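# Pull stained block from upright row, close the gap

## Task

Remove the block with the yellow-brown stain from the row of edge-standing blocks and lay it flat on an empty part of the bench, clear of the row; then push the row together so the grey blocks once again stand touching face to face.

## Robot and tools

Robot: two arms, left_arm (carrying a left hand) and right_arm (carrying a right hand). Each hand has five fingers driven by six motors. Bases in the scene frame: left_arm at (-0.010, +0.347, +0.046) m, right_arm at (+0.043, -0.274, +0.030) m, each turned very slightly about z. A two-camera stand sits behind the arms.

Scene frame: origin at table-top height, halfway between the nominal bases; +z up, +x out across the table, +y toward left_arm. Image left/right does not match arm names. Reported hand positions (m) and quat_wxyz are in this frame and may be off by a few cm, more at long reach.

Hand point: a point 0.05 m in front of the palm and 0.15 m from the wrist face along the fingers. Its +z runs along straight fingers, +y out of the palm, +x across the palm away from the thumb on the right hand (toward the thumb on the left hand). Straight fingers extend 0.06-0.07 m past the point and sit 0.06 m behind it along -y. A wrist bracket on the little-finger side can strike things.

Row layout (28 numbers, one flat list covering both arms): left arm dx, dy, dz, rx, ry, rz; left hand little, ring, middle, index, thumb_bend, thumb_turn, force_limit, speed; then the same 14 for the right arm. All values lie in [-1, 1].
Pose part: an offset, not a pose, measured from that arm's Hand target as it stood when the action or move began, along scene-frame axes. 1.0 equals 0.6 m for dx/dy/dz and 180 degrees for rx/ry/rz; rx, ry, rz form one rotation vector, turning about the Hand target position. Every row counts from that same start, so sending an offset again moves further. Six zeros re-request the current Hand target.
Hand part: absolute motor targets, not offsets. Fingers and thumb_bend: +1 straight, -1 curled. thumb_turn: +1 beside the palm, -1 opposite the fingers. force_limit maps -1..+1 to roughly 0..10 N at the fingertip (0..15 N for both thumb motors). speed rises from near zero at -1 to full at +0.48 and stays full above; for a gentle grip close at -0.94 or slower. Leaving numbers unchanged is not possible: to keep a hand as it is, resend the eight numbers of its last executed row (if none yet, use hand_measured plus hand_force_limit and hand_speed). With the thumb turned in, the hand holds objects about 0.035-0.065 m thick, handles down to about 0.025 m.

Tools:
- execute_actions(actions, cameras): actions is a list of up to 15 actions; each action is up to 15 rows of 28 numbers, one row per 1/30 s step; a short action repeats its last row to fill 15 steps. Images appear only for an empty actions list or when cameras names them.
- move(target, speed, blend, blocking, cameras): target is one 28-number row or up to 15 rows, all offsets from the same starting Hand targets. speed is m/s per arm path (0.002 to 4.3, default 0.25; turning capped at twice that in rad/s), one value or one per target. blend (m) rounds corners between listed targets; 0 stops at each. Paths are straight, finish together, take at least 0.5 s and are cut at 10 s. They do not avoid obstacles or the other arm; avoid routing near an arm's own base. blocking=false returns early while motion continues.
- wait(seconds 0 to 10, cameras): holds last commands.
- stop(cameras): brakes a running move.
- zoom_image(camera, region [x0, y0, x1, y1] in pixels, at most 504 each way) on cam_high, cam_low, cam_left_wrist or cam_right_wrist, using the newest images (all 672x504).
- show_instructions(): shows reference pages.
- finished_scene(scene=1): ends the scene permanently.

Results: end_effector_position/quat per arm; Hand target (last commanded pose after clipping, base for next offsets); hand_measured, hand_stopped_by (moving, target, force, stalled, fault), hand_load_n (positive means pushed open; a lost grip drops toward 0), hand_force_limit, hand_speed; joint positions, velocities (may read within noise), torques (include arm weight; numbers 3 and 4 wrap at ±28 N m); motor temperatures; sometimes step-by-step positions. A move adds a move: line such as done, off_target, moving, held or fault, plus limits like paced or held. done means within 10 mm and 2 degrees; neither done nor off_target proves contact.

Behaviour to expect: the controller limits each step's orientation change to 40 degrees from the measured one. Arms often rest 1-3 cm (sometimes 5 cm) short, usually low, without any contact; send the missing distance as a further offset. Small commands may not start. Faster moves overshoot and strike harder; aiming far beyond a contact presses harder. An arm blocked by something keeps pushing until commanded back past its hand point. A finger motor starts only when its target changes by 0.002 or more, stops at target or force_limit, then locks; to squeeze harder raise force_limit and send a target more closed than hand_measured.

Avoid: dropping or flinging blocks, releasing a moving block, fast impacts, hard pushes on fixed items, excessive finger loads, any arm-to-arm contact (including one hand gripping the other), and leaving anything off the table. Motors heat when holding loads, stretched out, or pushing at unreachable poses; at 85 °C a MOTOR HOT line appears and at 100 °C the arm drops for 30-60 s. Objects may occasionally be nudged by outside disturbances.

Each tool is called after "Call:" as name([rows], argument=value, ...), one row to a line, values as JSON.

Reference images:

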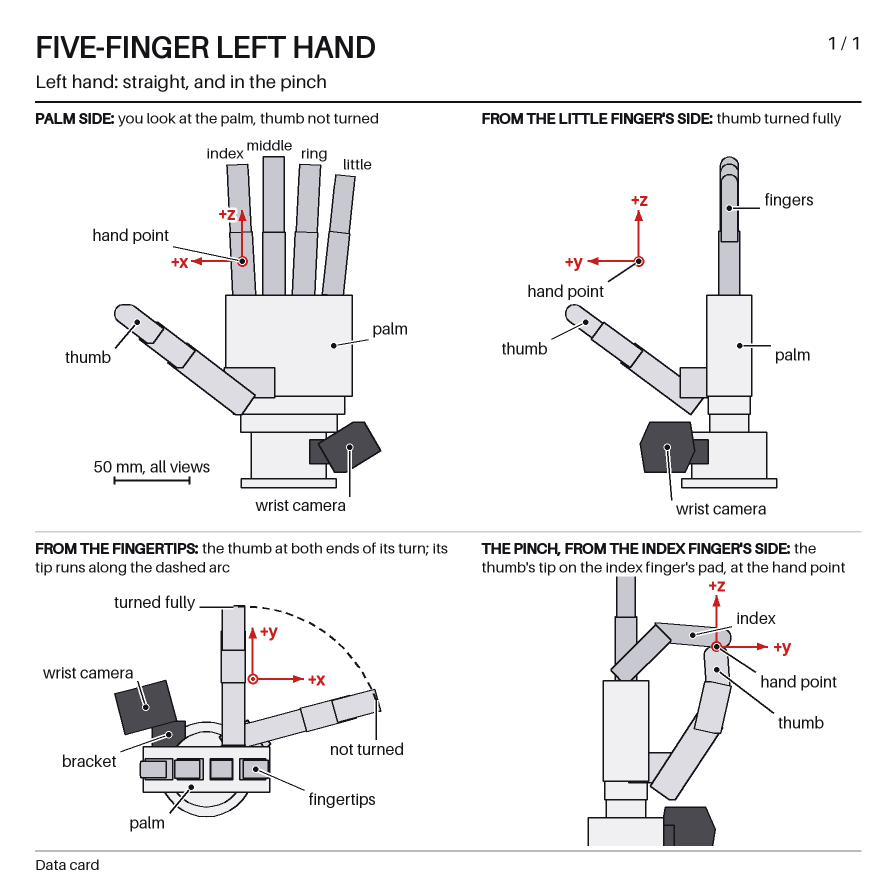

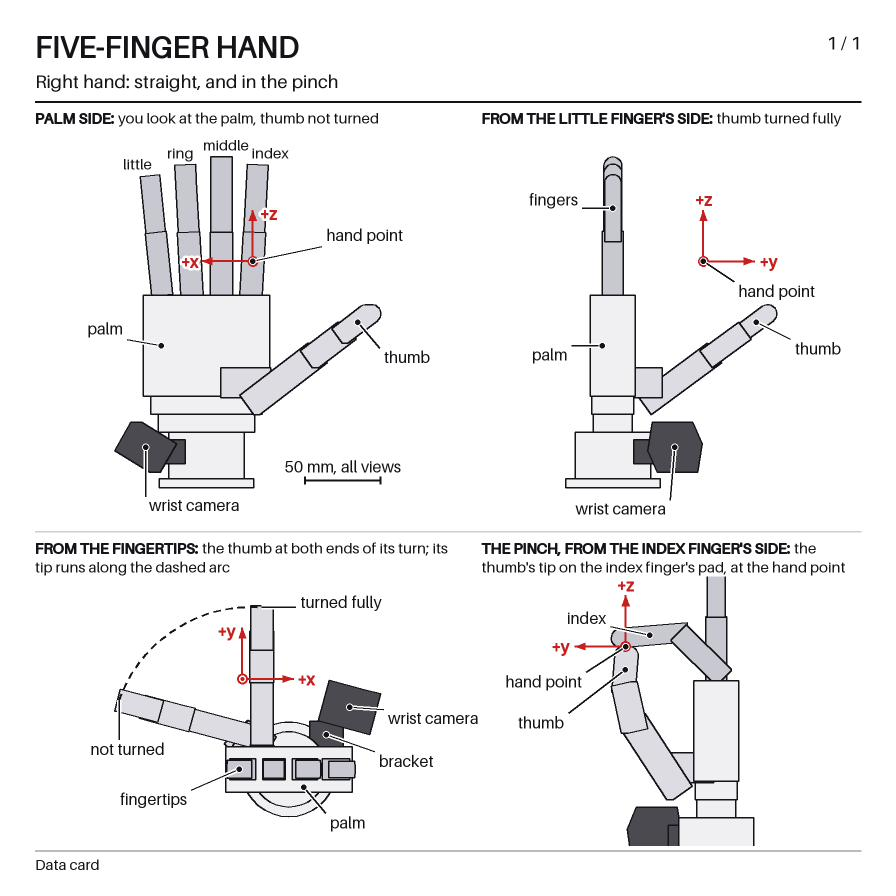

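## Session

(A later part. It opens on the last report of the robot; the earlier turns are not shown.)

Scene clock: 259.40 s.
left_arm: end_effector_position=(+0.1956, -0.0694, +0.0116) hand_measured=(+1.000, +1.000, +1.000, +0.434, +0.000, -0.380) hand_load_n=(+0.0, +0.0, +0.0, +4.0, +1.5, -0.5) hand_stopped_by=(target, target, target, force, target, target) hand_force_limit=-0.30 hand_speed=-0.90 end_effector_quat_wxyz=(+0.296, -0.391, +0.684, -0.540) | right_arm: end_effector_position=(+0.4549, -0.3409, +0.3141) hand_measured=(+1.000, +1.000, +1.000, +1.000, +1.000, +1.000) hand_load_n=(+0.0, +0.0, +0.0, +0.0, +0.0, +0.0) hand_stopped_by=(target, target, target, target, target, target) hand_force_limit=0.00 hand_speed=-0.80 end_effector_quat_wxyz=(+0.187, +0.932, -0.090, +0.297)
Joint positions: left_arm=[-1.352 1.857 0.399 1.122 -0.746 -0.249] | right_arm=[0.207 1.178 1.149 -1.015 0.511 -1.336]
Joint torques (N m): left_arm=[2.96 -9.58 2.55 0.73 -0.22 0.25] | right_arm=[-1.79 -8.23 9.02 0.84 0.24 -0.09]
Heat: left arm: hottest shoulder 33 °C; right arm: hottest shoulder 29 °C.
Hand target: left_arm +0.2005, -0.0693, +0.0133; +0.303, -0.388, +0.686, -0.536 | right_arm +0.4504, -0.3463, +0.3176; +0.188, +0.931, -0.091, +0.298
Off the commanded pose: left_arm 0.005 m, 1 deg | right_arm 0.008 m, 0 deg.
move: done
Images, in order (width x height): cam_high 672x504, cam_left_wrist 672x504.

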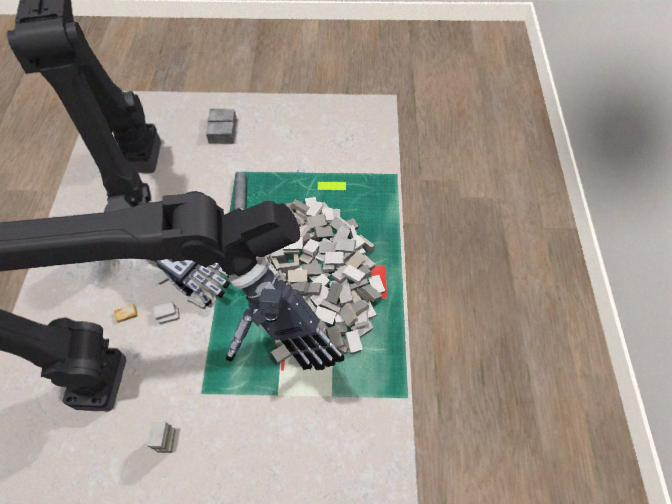

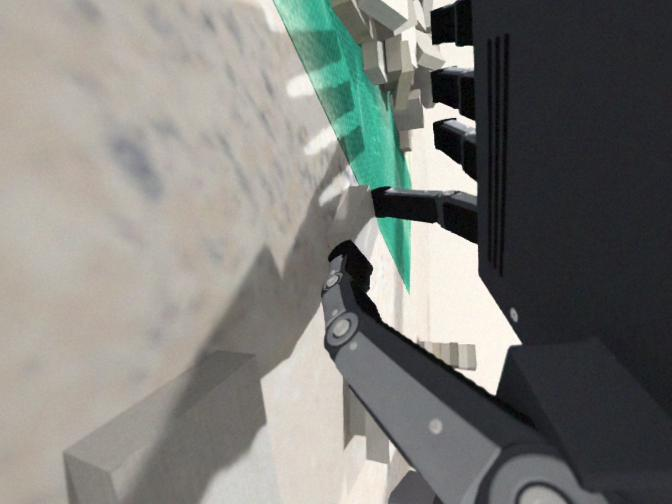

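Call:
move([
  [0.0,0.0,0.0,0,0,0,1,1,1,1,-0.12,-0.38,-0.3,-0.2,0,0,0,0,0,0,1,1,1,1,1,1,0,-0.8],
  [0.003,-0.002,-0.008,0,0,0,1,1,1,1,-0.12,-0.38,-0.3,-0.2,0,0,0,0,0,0,1,1,1,1,1,1,0,-0.8],
], speed=0.03, cameras=["cam_high", "cam_left_wrist"])

Call:
zoom_image(camera="cam_high", region=[160, 260, 220, 320])

Call:
zoom_image(camera="cam_left_wrist", region=[290, 150, 410, 300])

Scene clock: 262.47 s.
left_arm: end_effector_position=(+0.1961, -0.0684, +0.0102) hand_measured=(+1.000, +1.000, +1.000, +1.000, -0.120, -0.380) hand_load_n=(+0.0, +0.0, +0.0, +0.0, +0.0, +0.0) hand_stopped_by=(target, target, target, target, target, target) hand_force_limit=-0.30 hand_speed=-0.20 end_effector_quat_wxyz=(+0.297, -0.389, +0.687, -0.537) | right_arm: end_effector_position=(+0.4549, -0.3409, +0.3141) hand_measured=(+1.000, +1.000, +1.000, +1.000, +1.000, +1.000) hand_load_n=(+0.0, +0.0, +0.0, +0.0, +0.0, +0.0) hand_stopped_by=(target, target, target, target, target, target) hand_force_limit=0.00 hand_speed=-0.80 end_effector_quat_wxyz=(+0.187, +0.932, -0.090, +0.297)
Joint positions: left_arm=[-1.35 1.857 0.399 1.117 -0.743 -0.245] | right_arm=[0.207 1.178 1.149 -1.015 0.511 -1.336]
Joint torques (N m): left_arm=[2.49 -7.77 3.07 1.55 -0.21 0.25] | right_arm=[-1.79 -8.12 8.76 0.65 0.28 -0.08]
Heat: left arm: hottest shoulder 33 °C; right arm: hottest shoulder 29 °C.
Hand target: left_arm +0.2023, -0.0705, +0.0085; +0.303, -0.388, +0.686, -0.536 | right_arm +0.4504, -0.3463, +0.3176; +0.188, +0.931, -0.091, +0.298
Off the commanded pose: left_arm 0.007 m, 1 deg | right_arm 0.008 m, 0 deg.
move: done
Images, in order (width x height): cam_high 672x504, cam_left_wrist 672x504.

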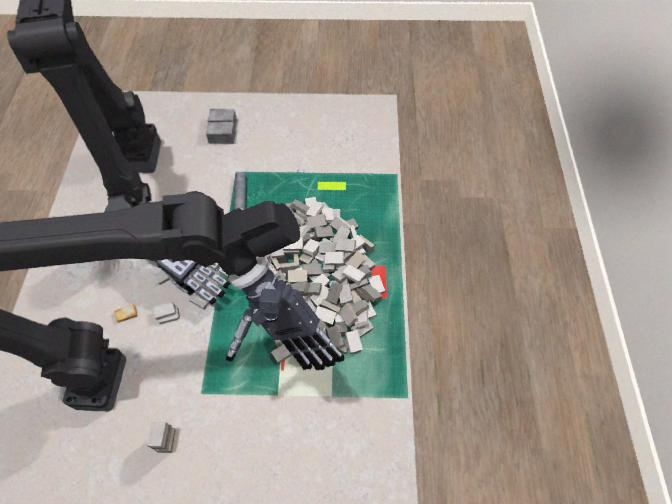

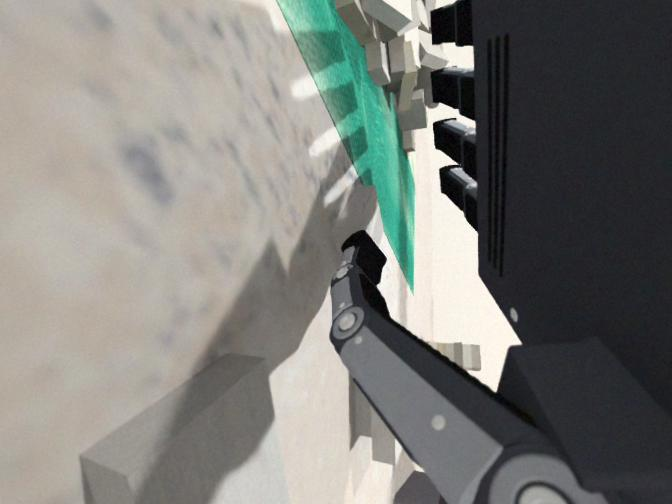

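Scaled by 8.400 from the camera's 672x504 image, which has a finer 960x720 frame.

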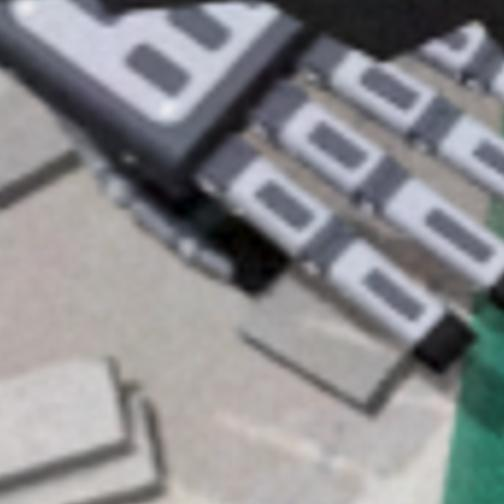

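Scaled by 3.360 from the camera's 672x504 image, which has a finer 960x720 frame.

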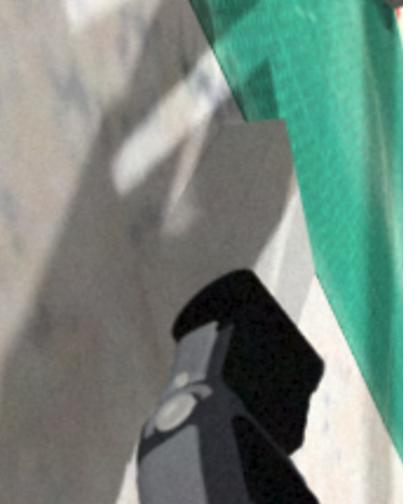

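Call:
move(target=[-0.0125,-0.0135,0.002,0,0,0,1,1,1,1,-0.12,-0.38,-0.3,-0.2,0,0,0,0,0,0,1,1,1,1,1,1,0,-0.8], speed=0.03, cameras=["cam_high", "cam_left_wrist"])

Call:
zoom_image(camera="cam_high", region=[160, 260, 220, 320])

Scene clock: 264.13 s.
left_arm: end_effector_position=(+0.1966, -0.0705, +0.0110) hand_measured=(+1.000, +1.000, +1.000, +1.000, -0.120, -0.380) hand_load_n=(+0.0, +0.0, +0.0, +0.0, +0.0, +0.0) hand_stopped_by=(target, target, target, target, target, target) hand_force_limit=-0.30 hand_speed=-0.20 end_effector_quat_wxyz=(+0.304, -0.391, +0.684, -0.535) | right_arm: end_effector_position=(+0.4549, -0.3409, +0.3141) hand_measured=(+1.000, +1.000, +1.000, +1.000, +1.000, +1.000) hand_load_n=(+0.0, +0.0, +0.0, +0.0, +0.0, +0.0) hand_stopped_by=(target, target, target, target, target, target) hand_force_limit=0.00 hand_speed=-0.80 end_effector_quat_wxyz=(+0.187, +0.932, -0.090, +0.297)
Joint positions: left_arm=[-1.359 1.857 0.409 1.105 -0.767 -0.245] | right_arm=[0.207 1.178 1.149 -1.015 0.511 -1.336]
Joint torques (N m): left_arm=[1.26 -8 3.6 0.83 -0.3 0.11] | right_arm=[-1.67 -7.88 8.9 0.79 0.25 -0.08]
Heat: left arm: hottest shoulder 33 °C; right arm: hottest shoulder 29 °C.
Hand target: left_arm +0.1949, -0.0787, +0.0098; +0.303, -0.388, +0.686, -0.536 | right_arm +0.4504, -0.3463, +0.3176; +0.188, +0.931, -0.091, +0.298
Off the commanded pose: left_arm 0.008 m, 0 deg | right_arm 0.008 m, 0 deg.
move: done
Images, in order (width x height): cam_high 672x504, cam_left_wrist 672x504.

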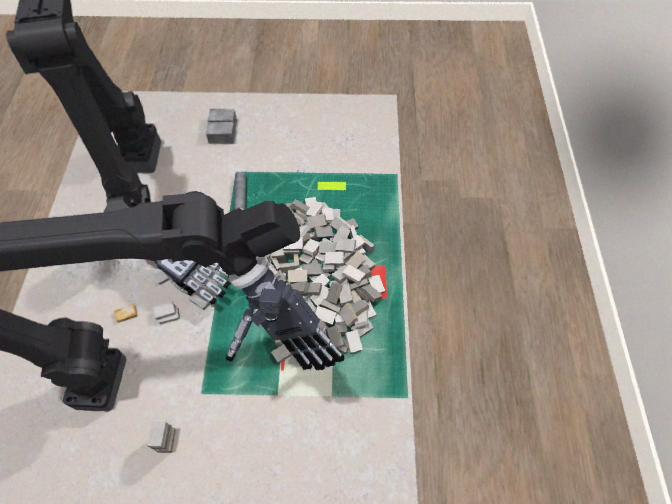

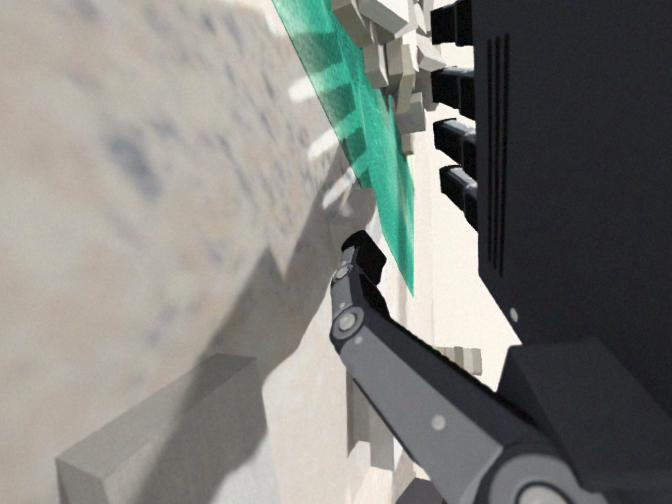

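Scaled by 8.400 from the camera's 672x504 image, which has a finer 960x720 frame.

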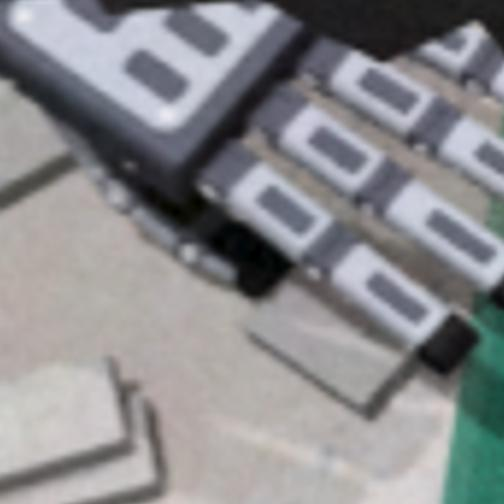

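Call:
move(target=[-0.005,-0.007,-0.001,0,0,-0.022,1,1,1,1,-0.12,-0.38,-0.3,-0.2,0,0,0,0,0,0,1,1,1,1,1,1,0,-0.8], speed=0.03, cameras=["cam_high", "cam_left_wrist"])

Call:
zoom_image(camera="cam_high", region=[160, 260, 220, 320])

Scene clock: 266.10 s.
left_arm: end_effector_position=(+0.1868, -0.0812, +0.0114) hand_measured=(+1.000, +1.000, +1.000, +1.000, -0.120, -0.380) hand_load_n=(-0.5, +0.0, +0.0, +0.0, +0.0, +0.0) hand_stopped_by=(target, target, target, target, target, target) hand_force_limit=-0.30 hand_speed=-0.20 end_effector_quat_wxyz=(+0.280, -0.366, +0.700, -0.546) | right_arm: end_effector_position=(+0.4549, -0.3409, +0.3141) hand_measured=(+1.000, +1.000, +1.000, +1.000, +1.000, +1.000) hand_load_n=(+0.0, +0.0, +0.0, +0.0, +0.0, +0.0) hand_stopped_by=(target, target, target, target, target, target) hand_force_limit=0.00 hand_speed=-0.80 end_effector_quat_wxyz=(+0.187, +0.932, -0.090, +0.297)
Joint positions: left_arm=[-1.357 1.857 0.409 1.122 -0.687 -0.22] | right_arm=[0.207 1.178 1.149 -1.015 0.511 -1.336]
Joint torques (N m): left_arm=[2.84 -7.65 2.97 1.87 -0.11 0.2] | right_arm=[-1.73 -7.94 8.94 0.77 0.22 -0.06]
Heat: left arm: hottest shoulder 32 °C; right arm: hottest shoulder 29 °C.
Hand target: left_arm +0.1919, -0.0829, +0.0092; +0.285, -0.364, +0.699, -0.546 | right_arm +0.4504, -0.3463, +0.3176; +0.188, +0.931, -0.091, +0.298
Off the commanded pose: left_arm 0.006 m, 1 deg | right_arm 0.008 m, 0 deg.
move: done
Images, in order (width x height): cam_high 672x504, cam_left_wrist 672x504.

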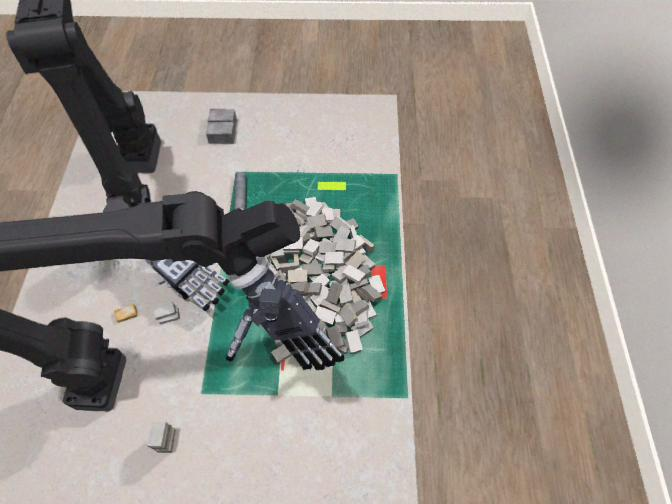

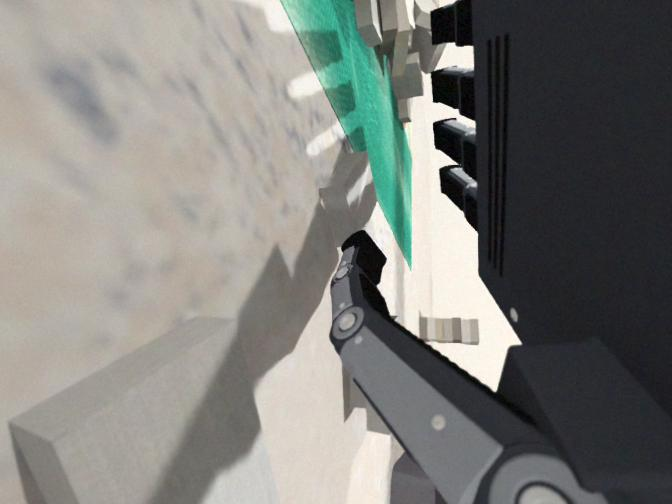

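Scaled by 8.400 from the camera's 672x504 image, which has a finer 960x720 frame.

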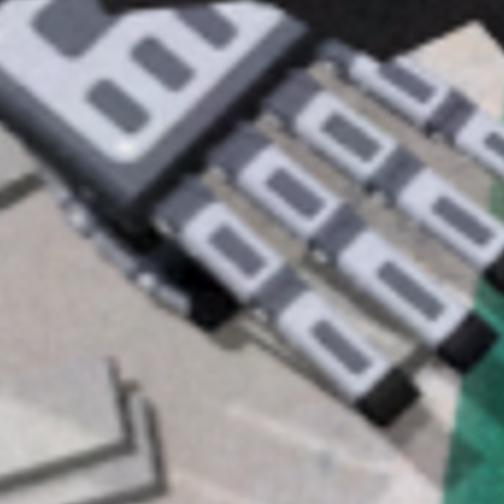

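Call:
execute_actions(actions=[])

Scene clock: 268.43 s.
left_arm: end_effector_position=(+0.1868, -0.0812, +0.0114) hand_measured=(+1.000, +1.000, +1.000, +1.000, -0.120, -0.380) hand_load_n=(+0.0, +0.0, +0.0, -0.5, +0.0, +0.0) hand_stopped_by=(target, target, target, target, target, target) hand_force_limit=-0.30 hand_speed=-0.20 end_effector_quat_wxyz=(+0.280, -0.366, +0.700, -0.546) | right_arm: end_effector_position=(+0.4549, -0.3409, +0.3141) hand_measured=(+1.000, +1.000, +1.000, +1.000, +1.000, +1.000) hand_load_n=(+0.0, +0.0, +0.0, +0.0, +0.0, +0.0) hand_stopped_by=(target, target, target, target, target, target) hand_force_limit=0.00 hand_speed=-0.80 end_effector_quat_wxyz=(+0.187, +0.932, -0.090, +0.297)
Joint positions: left_arm=[-1.357 1.857 0.409 1.122 -0.687 -0.219] | right_arm=[0.207 1.178 1.149 -1.015 0.511 -1.336]
Joint velocities: within noise
Joint torques (N m): left_arm=[2.73 -7.06 2.97 1.78 -0.13 0.2] | right_arm=[-1.9 -7.59 8.88 0.77 0.24 -0.11]
Motor temperatures (°C): left_arm=[27 32 29 24 28 25] | right_arm=[27 29 27 26 26 24]
Heat: left arm: hottest shoulder 32 °C; right arm: hottest shoulder 29 °C.
Hand target: left_arm +0.1919, -0.0829, +0.0091; +0.285, -0.364, +0.699, -0.546 | right_arm +0.4504, -0.3463, +0.3176; +0.188, +0.931, -0.091, +0.298
Off the commanded pose: left_arm 0.006 m, 1 deg | right_arm 0.008 m, 0 deg.

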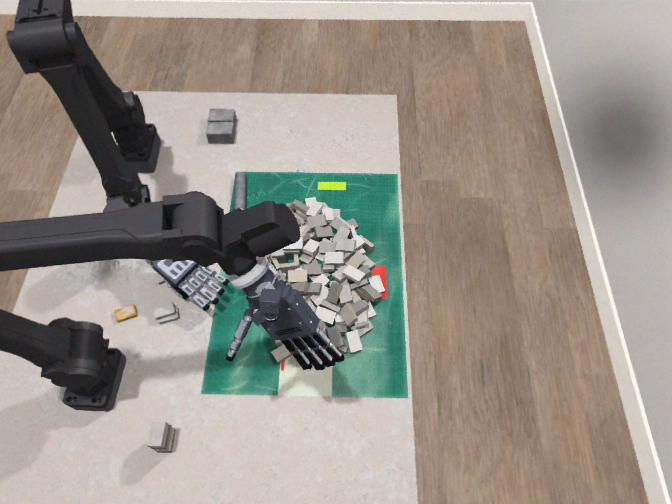

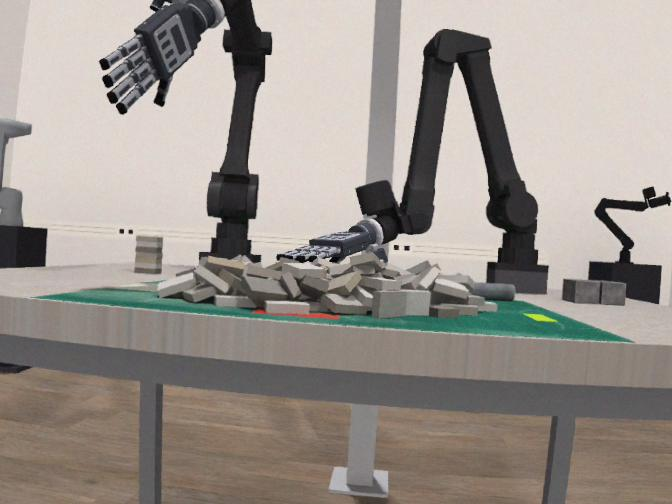

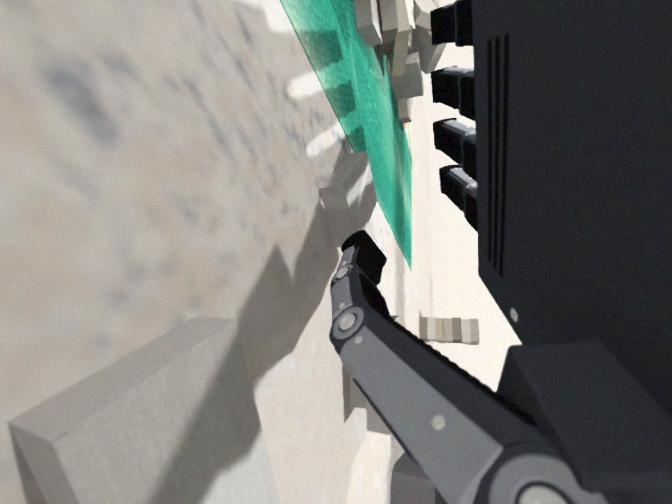

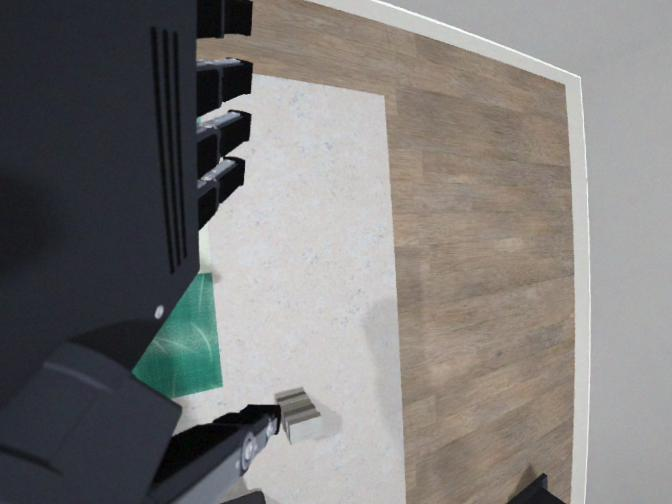

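Call:
zoom_image(camera="cam_high", region=[100, 260, 260, 380])

Call:
zoom_image(camera="cam_high", region=[150, 270, 230, 330])

Scaled by 3.150 from the camera's 672x504 image, which has a finer 960x720 frame.

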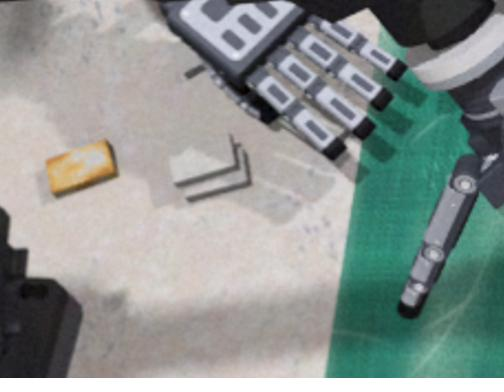

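Scaled by 6.300 from the camera's 672x504 image, which has a finer 960x720 frame.

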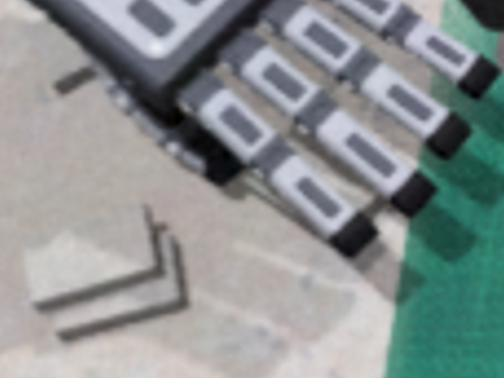

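Call:
move(target=[0.0102,0.0182,-0.006,0,0,0,1,1,1,1,-0.12,-0.38,-0.3,-0.2,0,0,0,0,0,0,1,1,1,1,1,1,0,-0.8], speed=0.05, cameras=["cam_high","cam_left_wrist"])

Call:
zoom_image(camera="cam_high", region=[150, 270, 230, 330])

Scene clock: 273.40 s.
left_arm: end_effector_position=(+0.1948, -0.0795, +0.0147) hand_measured=(+1.000, +1.000, +1.000, +1.000, -0.120, -0.380) hand_load_n=(+0.0, +0.0, +0.0, +0.0, +0.0, +0.0) hand_stopped_by=(target, target, target, target, target, target) hand_force_limit=-0.30 hand_speed=-0.20 end_effector_quat_wxyz=(+0.277, -0.367, +0.693, -0.555) | right_arm: end_effector_position=(+0.4549, -0.3409, +0.3141) hand_measured=(+1.000, +1.000, +1.000, +1.000, +1.000, +1.000) hand_load_n=(+0.0, +0.0, +0.0, +0.0, +0.0, +0.0) hand_stopped_by=(target, target, target, target, target, target) hand_force_limit=0.00 hand_speed=-0.80 end_effector_quat_wxyz=(+0.187, +0.932, -0.090, +0.297)
Joint positions: left_arm=[-1.33 1.866 0.403 1.166 -0.66 -0.209] | right_arm=[0.207 1.178 1.149 -1.015 0.511 -1.336]
Joint torques (N m): left_arm=[2.67 -7 1.5 1.8 -0.14 0.23] | right_arm=[-1.85 -7.94 8.77 0.77 0.28 -0.09]
Heat: left arm: hottest shoulder 32 °C; right arm: hottest shoulder 29 °C.
Hand target: left_arm +0.1980, -0.0720, +0.0056; +0.285, -0.364, +0.699, -0.546 | right_arm +0.4504, -0.3463, +0.3176; +0.188, +0.931, -0.091, +0.298
Off the commanded pose: left_arm 0.012 m, 2 deg | right_arm 0.008 m, 0 deg.
move: off_target (left_arm)
Images, in order (width x height): cam_high 672x504, cam_left_wrist 672x504.

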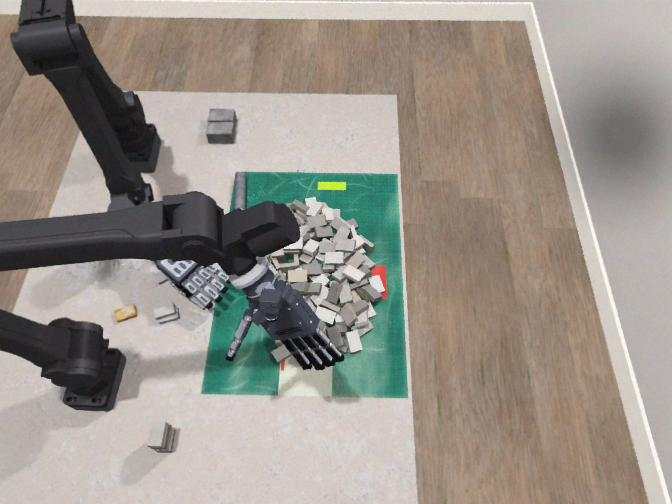

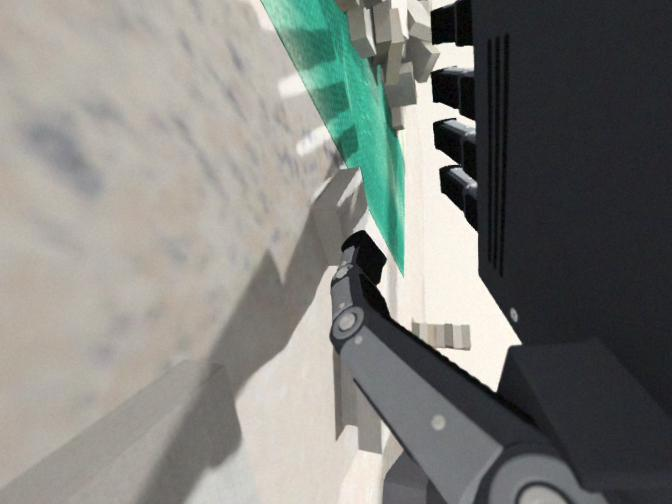

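Scaled by 6.300 from the camera's 672x504 image, which has a finer 960x720 frame.

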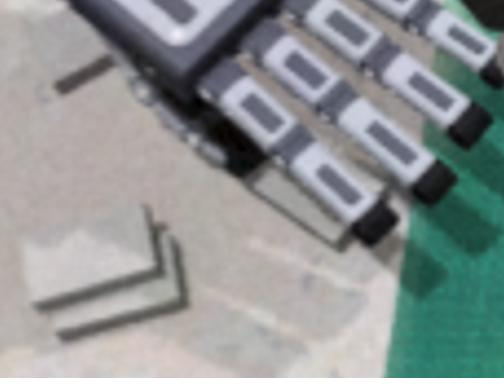

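Call:
move(target=[0.0,0.0035,-0.006,0,0,0,1,1,1,1,-0.12,-0.38,-0.3,-0.2,0,0,0,0,0,0,1,1,1,1,1,1,0,-0.8], speed=0.05, cameras=["cam_high","cam_left_wrist"])

Call:
zoom_image(camera="cam_high", region=[150, 270, 230, 330])

Scene clock: 275.10 s.
left_arm: end_effector_position=(+0.1948, -0.0794, +0.0141) hand_measured=(+1.000, +1.000, +1.000, +1.000, -0.120, -0.380) hand_load_n=(+0.0, +0.0, +0.0, +0.0, -0.5, +0.0) hand_stopped_by=(target, target, target, target, target, target) hand_force_limit=-0.30 hand_speed=-0.20 end_effector_quat_wxyz=(+0.276, -0.367, +0.691, -0.558) | right_arm: end_effector_position=(+0.4549, -0.3409, +0.3141) hand_measured=(+1.000, +1.000, +1.000, +1.000, +1.000, +1.000) hand_load_n=(+0.0, +0.0, +0.0, +0.0, +0.0, +0.0) hand_stopped_by=(target, target, target, target, target, target) hand_force_limit=0.00 hand_speed=-0.80 end_effector_quat_wxyz=(+0.187, +0.932, -0.090, +0.297)
Joint positions: left_arm=[-1.329 1.878 0.401 1.19 -0.658 -0.209] | right_arm=[0.207 1.178 1.149 -1.015 0.511 -1.336]
Joint torques (N m): left_arm=[2.49 -6.89 1.42 1.61 -0.12 0.24] | right_arm=[-1.79 -7.36 8.72 0.87 0.25 -0.11]
Heat: left arm: hottest shoulder 32 °C; right arm: hottest shoulder 29 °C.
Hand target: left_arm +0.1980, -0.0699, +0.0020; +0.285, -0.364, +0.699, -0.546 | right_arm +0.4504, -0.3463, +0.3176; +0.188, +0.931, -0.091, +0.298
Off the commanded pose: left_arm 0.016 m, 2 deg | right_arm 0.008 m, 0 deg.
move: off_target (left_arm)
Images, in order (width x height): cam_high 672x504, cam_left_wrist 672x504.

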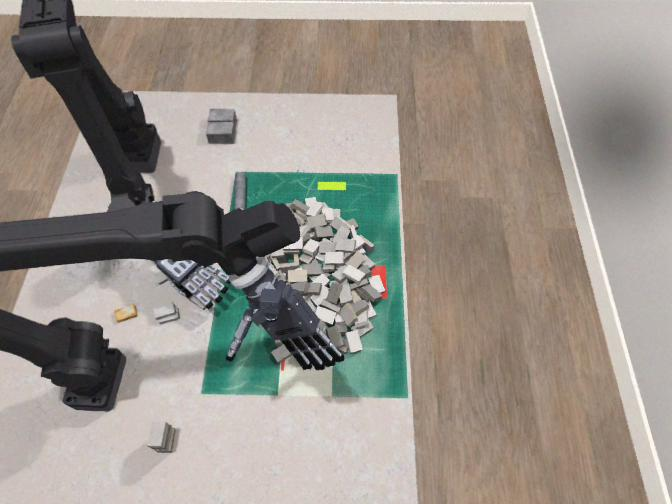

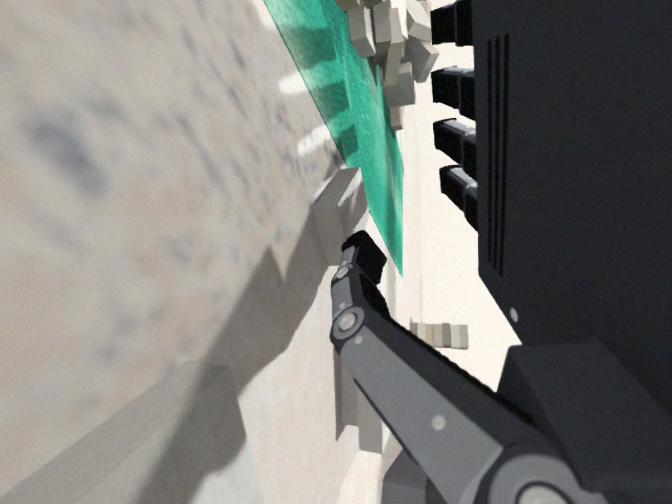

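Scaled by 6.300 from the camera's 672x504 image, which has a finer 960x720 frame.

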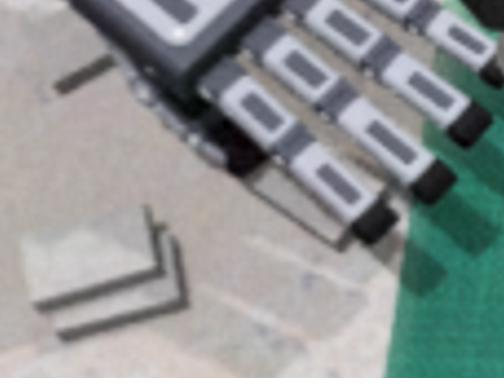

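Call:
move(target=[0.003,0.008,0.004,0,0,0,1,1,1,1,-0.12,-0.38,-0.3,-0.2,0,0,0,0,0,0,1,1,1,1,1,1,0,-0.8], speed=0.05, cameras=["cam_high","cam_left_wrist"])

Call:
zoom_image(camera="cam_high", region=[150, 270, 230, 330])

Scene clock: 276.70 s.
left_arm: end_effector_position=(+0.1964, -0.0713, +0.0105) hand_measured=(+1.000, +1.000, +1.000, +1.000, -0.120, -0.380) hand_load_n=(+0.0, +0.0, +0.0, +0.0, +0.0, +0.0) hand_stopped_by=(target, target, target, target, target, target) hand_force_limit=-0.30 hand_speed=-0.20 end_effector_quat_wxyz=(+0.277, -0.367, +0.695, -0.553) | right_arm: end_effector_position=(+0.4549, -0.3409, +0.3141) hand_measured=(+1.000, +1.000, +1.000, +1.000, +1.000, +1.000) hand_load_n=(+0.0, +0.0, +0.0, +0.0, +0.0, +0.0) hand_stopped_by=(target, target, target, target, target, target) hand_force_limit=0.00 hand_speed=-0.80 end_effector_quat_wxyz=(+0.187, +0.932, -0.090, +0.297)
Joint positions: left_arm=[-1.317 1.878 0.386 1.192 -0.648 -0.205] | right_arm=[0.207 1.178 1.149 -1.015 0.511 -1.336]
Joint torques (N m): left_arm=[2.78 -7.82 1.59 1.73 -0.13 0.21] | right_arm=[-2.14 -8.06 8.98 0.77 0.25 -0.08]
Heat: left arm: hottest shoulder 32 °C; right arm: hottest shoulder 29 °C.
Hand target: left_arm +0.1998, -0.0651, +0.0044; +0.285, -0.364, +0.699, -0.546 | right_arm +0.4504, -0.3463, +0.3176; +0.188, +0.931, -0.091, +0.298
Off the commanded pose: left_arm 0.009 m, 1 deg | right_arm 0.008 m, 0 deg.
move: done
Images, in order (width x height): cam_high 672x504, cam_left_wrist 672x504.

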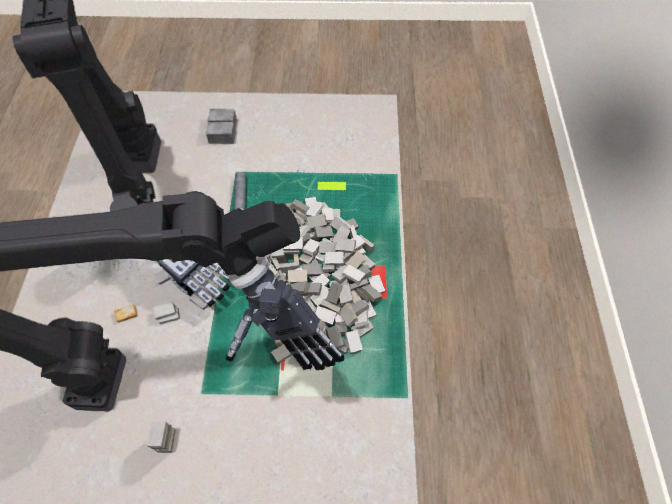

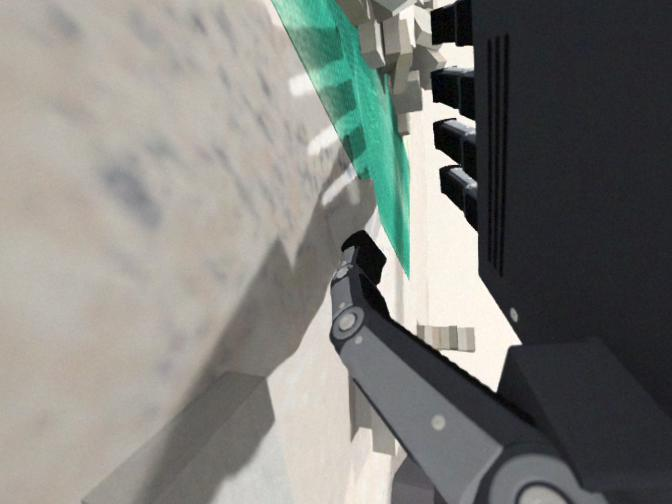

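Scaled by 6.300 from the camera's 672x504 image, which has a finer 960x720 frame.

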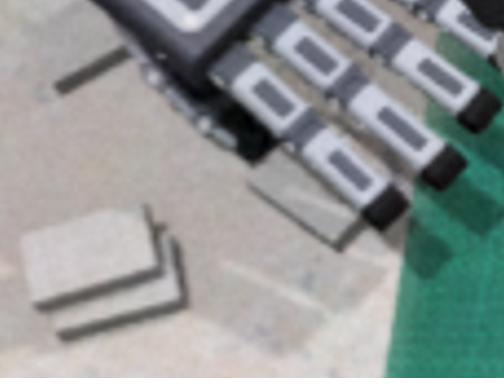

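Call:
move(target=[0.0,0.0,-0.006,0,0,0,1,1,1,1,-0.12,-0.38,-0.3,-0.2,0,0,0,0,0,0,1,1,1,1,1,1,0,-0.8], speed=0.05, cameras=["cam_high","cam_left_wrist"])

Call:
zoom_image(camera="cam_high", region=[150, 270, 230, 330])

Scene clock: 279.40 s.
left_arm: end_effector_position=(+0.1965, -0.0716, +0.0100) hand_measured=(+1.000, +1.000, +1.000, +1.000, -0.120, -0.380) hand_load_n=(+0.0, +0.0, -0.5, +0.0, -0.5, +0.0) hand_stopped_by=(target, target, target, target, target, target) hand_force_limit=-0.30 hand_speed=-0.20 end_effector_quat_wxyz=(+0.277, -0.367, +0.694, -0.555) | right_arm: end_effector_position=(+0.4549, -0.3409, +0.3141) hand_measured=(+1.000, +1.000, +1.000, +1.000, +1.000, +1.000) hand_load_n=(+0.0, +0.0, +0.0, +0.0, +0.0, +0.0) hand_stopped_by=(target, target, target, target, target, target) hand_force_limit=0.00 hand_speed=-0.80 end_effector_quat_wxyz=(+0.187, +0.932, -0.090, +0.297)
Joint positions: left_arm=[-1.317 1.887 0.386 1.206 -0.648 -0.204] | right_arm=[0.207 1.178 1.149 -1.015 0.511 -1.336]
Joint torques (N m): left_arm=[3.02 -7.24 1.58 1.85 -0.14 0.27] | right_arm=[-1.55 -8 8.92 0.8 0.26 -0.11]
Heat: left arm: hottest shoulder 32 °C; right arm: hottest shoulder 29 °C.
Hand target: left_arm +0.1998, -0.0651, +0.0008; +0.285, -0.364, +0.699, -0.546 | right_arm +0.4504, -0.3463, +0.3176; +0.188, +0.931, -0.091, +0.298
Off the commanded pose: left_arm 0.012 m, 1 deg | right_arm 0.008 m, 0 deg.
move: off_target (left_arm)
Images, in order (width x height): cam_high 672x504, cam_left_wrist 672x504.

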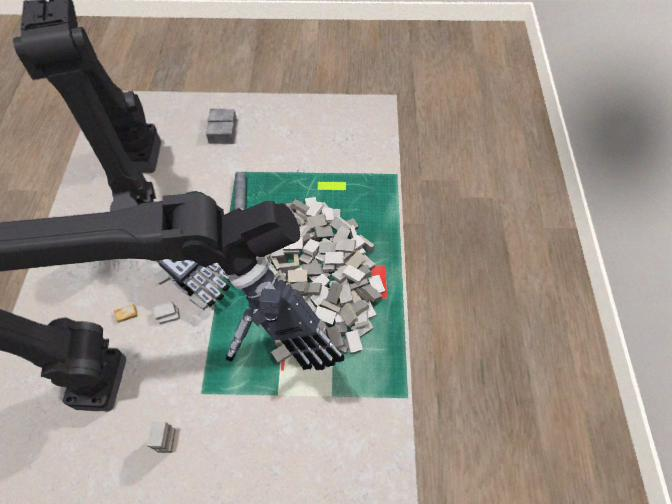

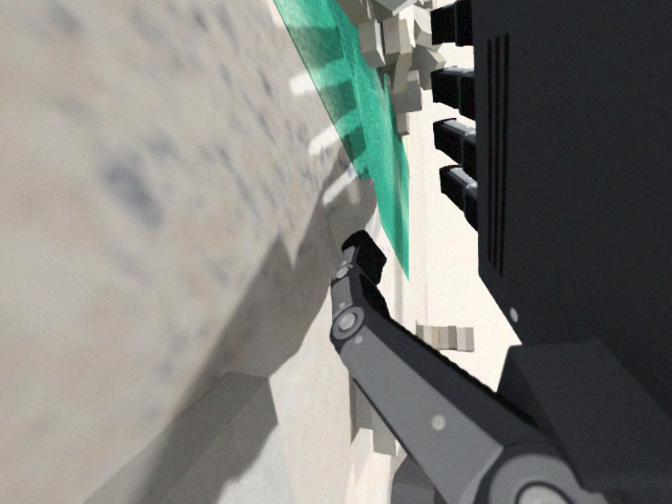

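Scaled by 6.300 from the camera's 672x504 image, which has a finer 960x720 frame.

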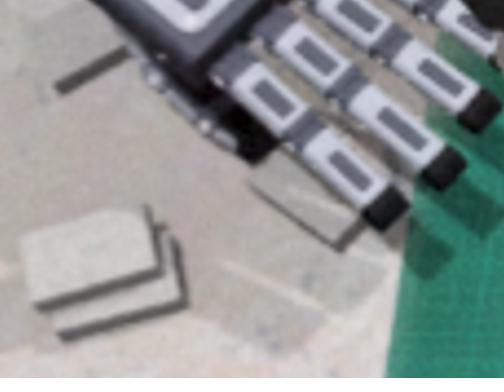

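Call:
move([
  [0,0,0.004,0,0,0,1,1,1,0.6,-0.12,-0.38,-0.3,-0.75,0,0,0,0,0,0,1,1,1,1,1,1,0,-0.8],
  [0,0,0.004,0,0,0,1,1,1,0.2,-0.12,-0.38,-0.3,-0.92,0,0,0,0,0,0,1,1,1,1,1,1,0,-0.8],
], speed=0.05, cameras=["cam_high","cam_left_wrist"])

Call:
zoom_image(camera="cam_high", region=[150, 270, 230, 330])

Scene clock: 282.73 s.
left_arm: end_effector_position=(+0.1967, -0.0715, +0.0100) hand_measured=(+1.000, +1.000, +1.000, +0.460, -0.120, -0.380) hand_load_n=(+0.0, +0.0, +0.0, +4.5, +1.0, -0.5) hand_stopped_by=(target, target, target, force, target, target) hand_force_limit=-0.30 hand_speed=-0.92 end_effector_quat_wxyz=(+0.277, -0.367, +0.693, -0.555) | right_arm: end_effector_position=(+0.4549, -0.3409, +0.3141) hand_measured=(+1.000, +1.000, +1.000, +1.000, +1.000, +1.000) hand_load_n=(+0.0, +0.0, +0.0, +0.0, +0.0, +0.0) hand_stopped_by=(target, target, target, target, target, target) hand_force_limit=0.00 hand_speed=-0.80 end_effector_quat_wxyz=(+0.187, +0.932, -0.090, +0.297)
Joint positions: left_arm=[-1.317 1.887 0.386 1.206 -0.648 -0.204] | right_arm=[0.207 1.178 1.149 -1.015 0.511 -1.336]
Joint torques (N m): left_arm=[2.49 -7.88 1.51 1.4 -0.16 0.22] | right_arm=[-2.08 -8.06 8.88 0.68 0.25 -0.08]
Heat: left arm: hottest shoulder 32 °C; right arm: hottest shoulder 29 °C.
Hand target: left_arm +0.1997, -0.0651, +0.0032; +0.284, -0.364, +0.699, -0.546 | right_arm +0.4504, -0.3463, +0.3176; +0.188, +0.931, -0.091, +0.298
Off the commanded pose: left_arm 0.010 m, 1 deg | right_arm 0.008 m, 0 deg.
move: done
Images, in order (width x height): cam_high 672x504, cam_left_wrist 672x504.

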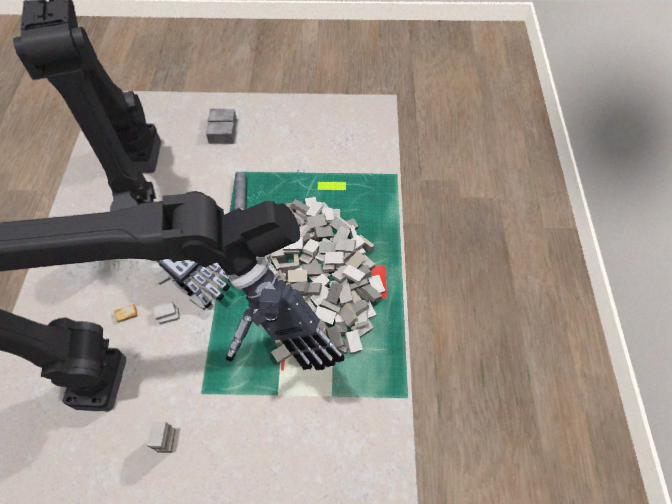

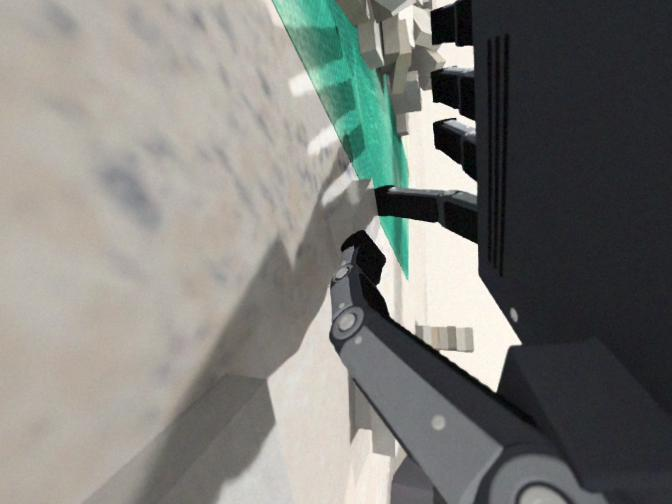

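Scaled by 6.300 from the camera's 672x504 image, which has a finer 960x720 frame.

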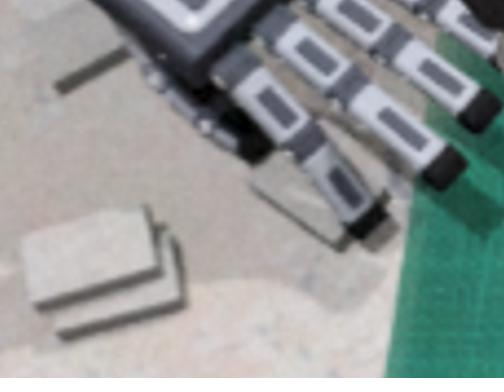

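Call:
move(target=[0,0,0.05,0,0,0,1,1,1,0.2,-0.12,-0.38,-0.3,-0.92,0,0,0,0,0,0,1,1,1,1,1,1,0,-0.8], speed=0.04, cameras=["cam_high","cam_left_wrist"])

Call:
zoom_image(camera="cam_high", region=[150, 270, 230, 330])

Call:
zoom_image(camera="cam_left_wrist", region=[280, 120, 480, 320])

Scene clock: 284.90 s.
left_arm: end_effector_position=(+0.1962, -0.0689, +0.0295) hand_measured=(+1.000, +1.000, +1.000, +0.460, -0.120, -0.380) hand_load_n=(+0.0, +0.0, +0.0, +0.0, +0.0, +0.0) hand_stopped_by=(target, target, target, force, target, target) hand_force_limit=-0.30 hand_speed=-0.92 end_effector_quat_wxyz=(+0.279, -0.365, +0.699, -0.548) | right_arm: end_effector_position=(+0.4549, -0.3409, +0.3141) hand_measured=(+1.000, +1.000, +1.000, +1.000, +1.000, +1.000) hand_load_n=(+0.0, +0.0, +0.0, +0.0, -0.5, +0.0) hand_stopped_by=(target, target, target, target, target, target) hand_force_limit=0.00 hand_speed=-0.80 end_effector_quat_wxyz=(+0.187, +0.932, -0.090, +0.297)
Joint positions: left_arm=[-1.317 1.773 0.376 1.087 -0.648 -0.202] | right_arm=[0.207 1.178 1.149 -1.015 0.511 -1.336]
Joint torques (N m): left_arm=[2.9 -9.52 2.09 1.01 -0.12 0.17] | right_arm=[-1.9 -8.29 8.96 0.66 0.27 -0.1]
Heat: left arm: hottest shoulder 32 °C; right arm: hottest shoulder 29 °C.
Hand target: left_arm +0.1998, -0.0651, +0.0331; +0.285, -0.364, +0.699, -0.546 | right_arm +0.4504, -0.3463, +0.3176; +0.188, +0.931, -0.091, +0.298
Off the commanded pose: left_arm 0.006 m, 1 deg | right_arm 0.008 m, 0 deg.
move: done
Images, in order (width x height): cam_high 672x504, cam_left_wrist 672x504.

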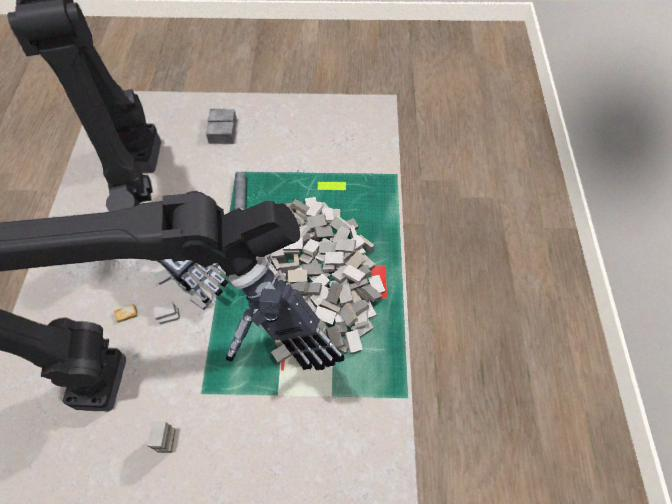

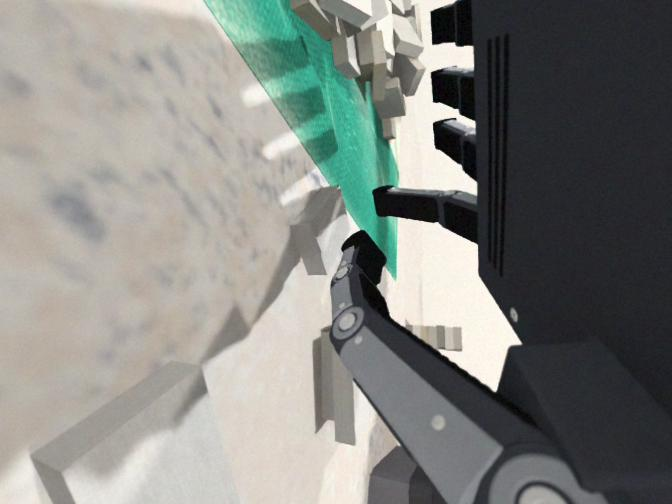

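Scaled by 6.300 from the camera's 672x504 image, which has a finer 960x720 frame.

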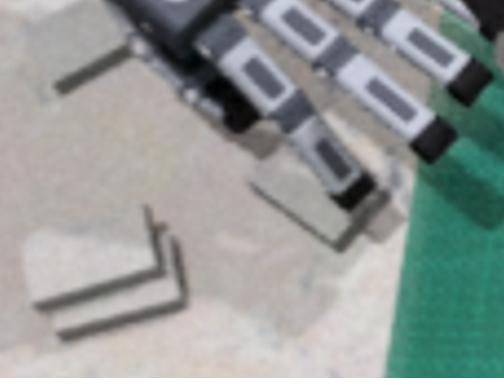

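Scaled by 2.520 from the camera's 672x504 image, which has a finer 960x720 frame.

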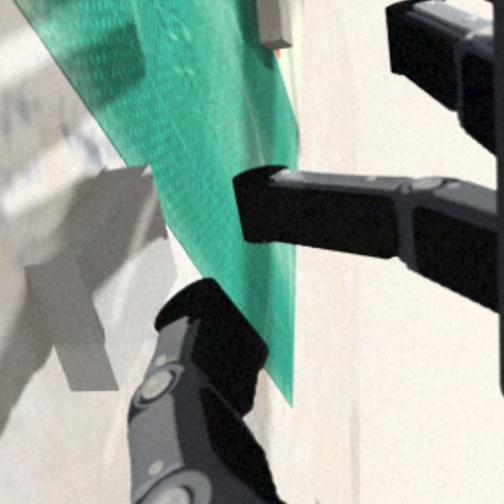

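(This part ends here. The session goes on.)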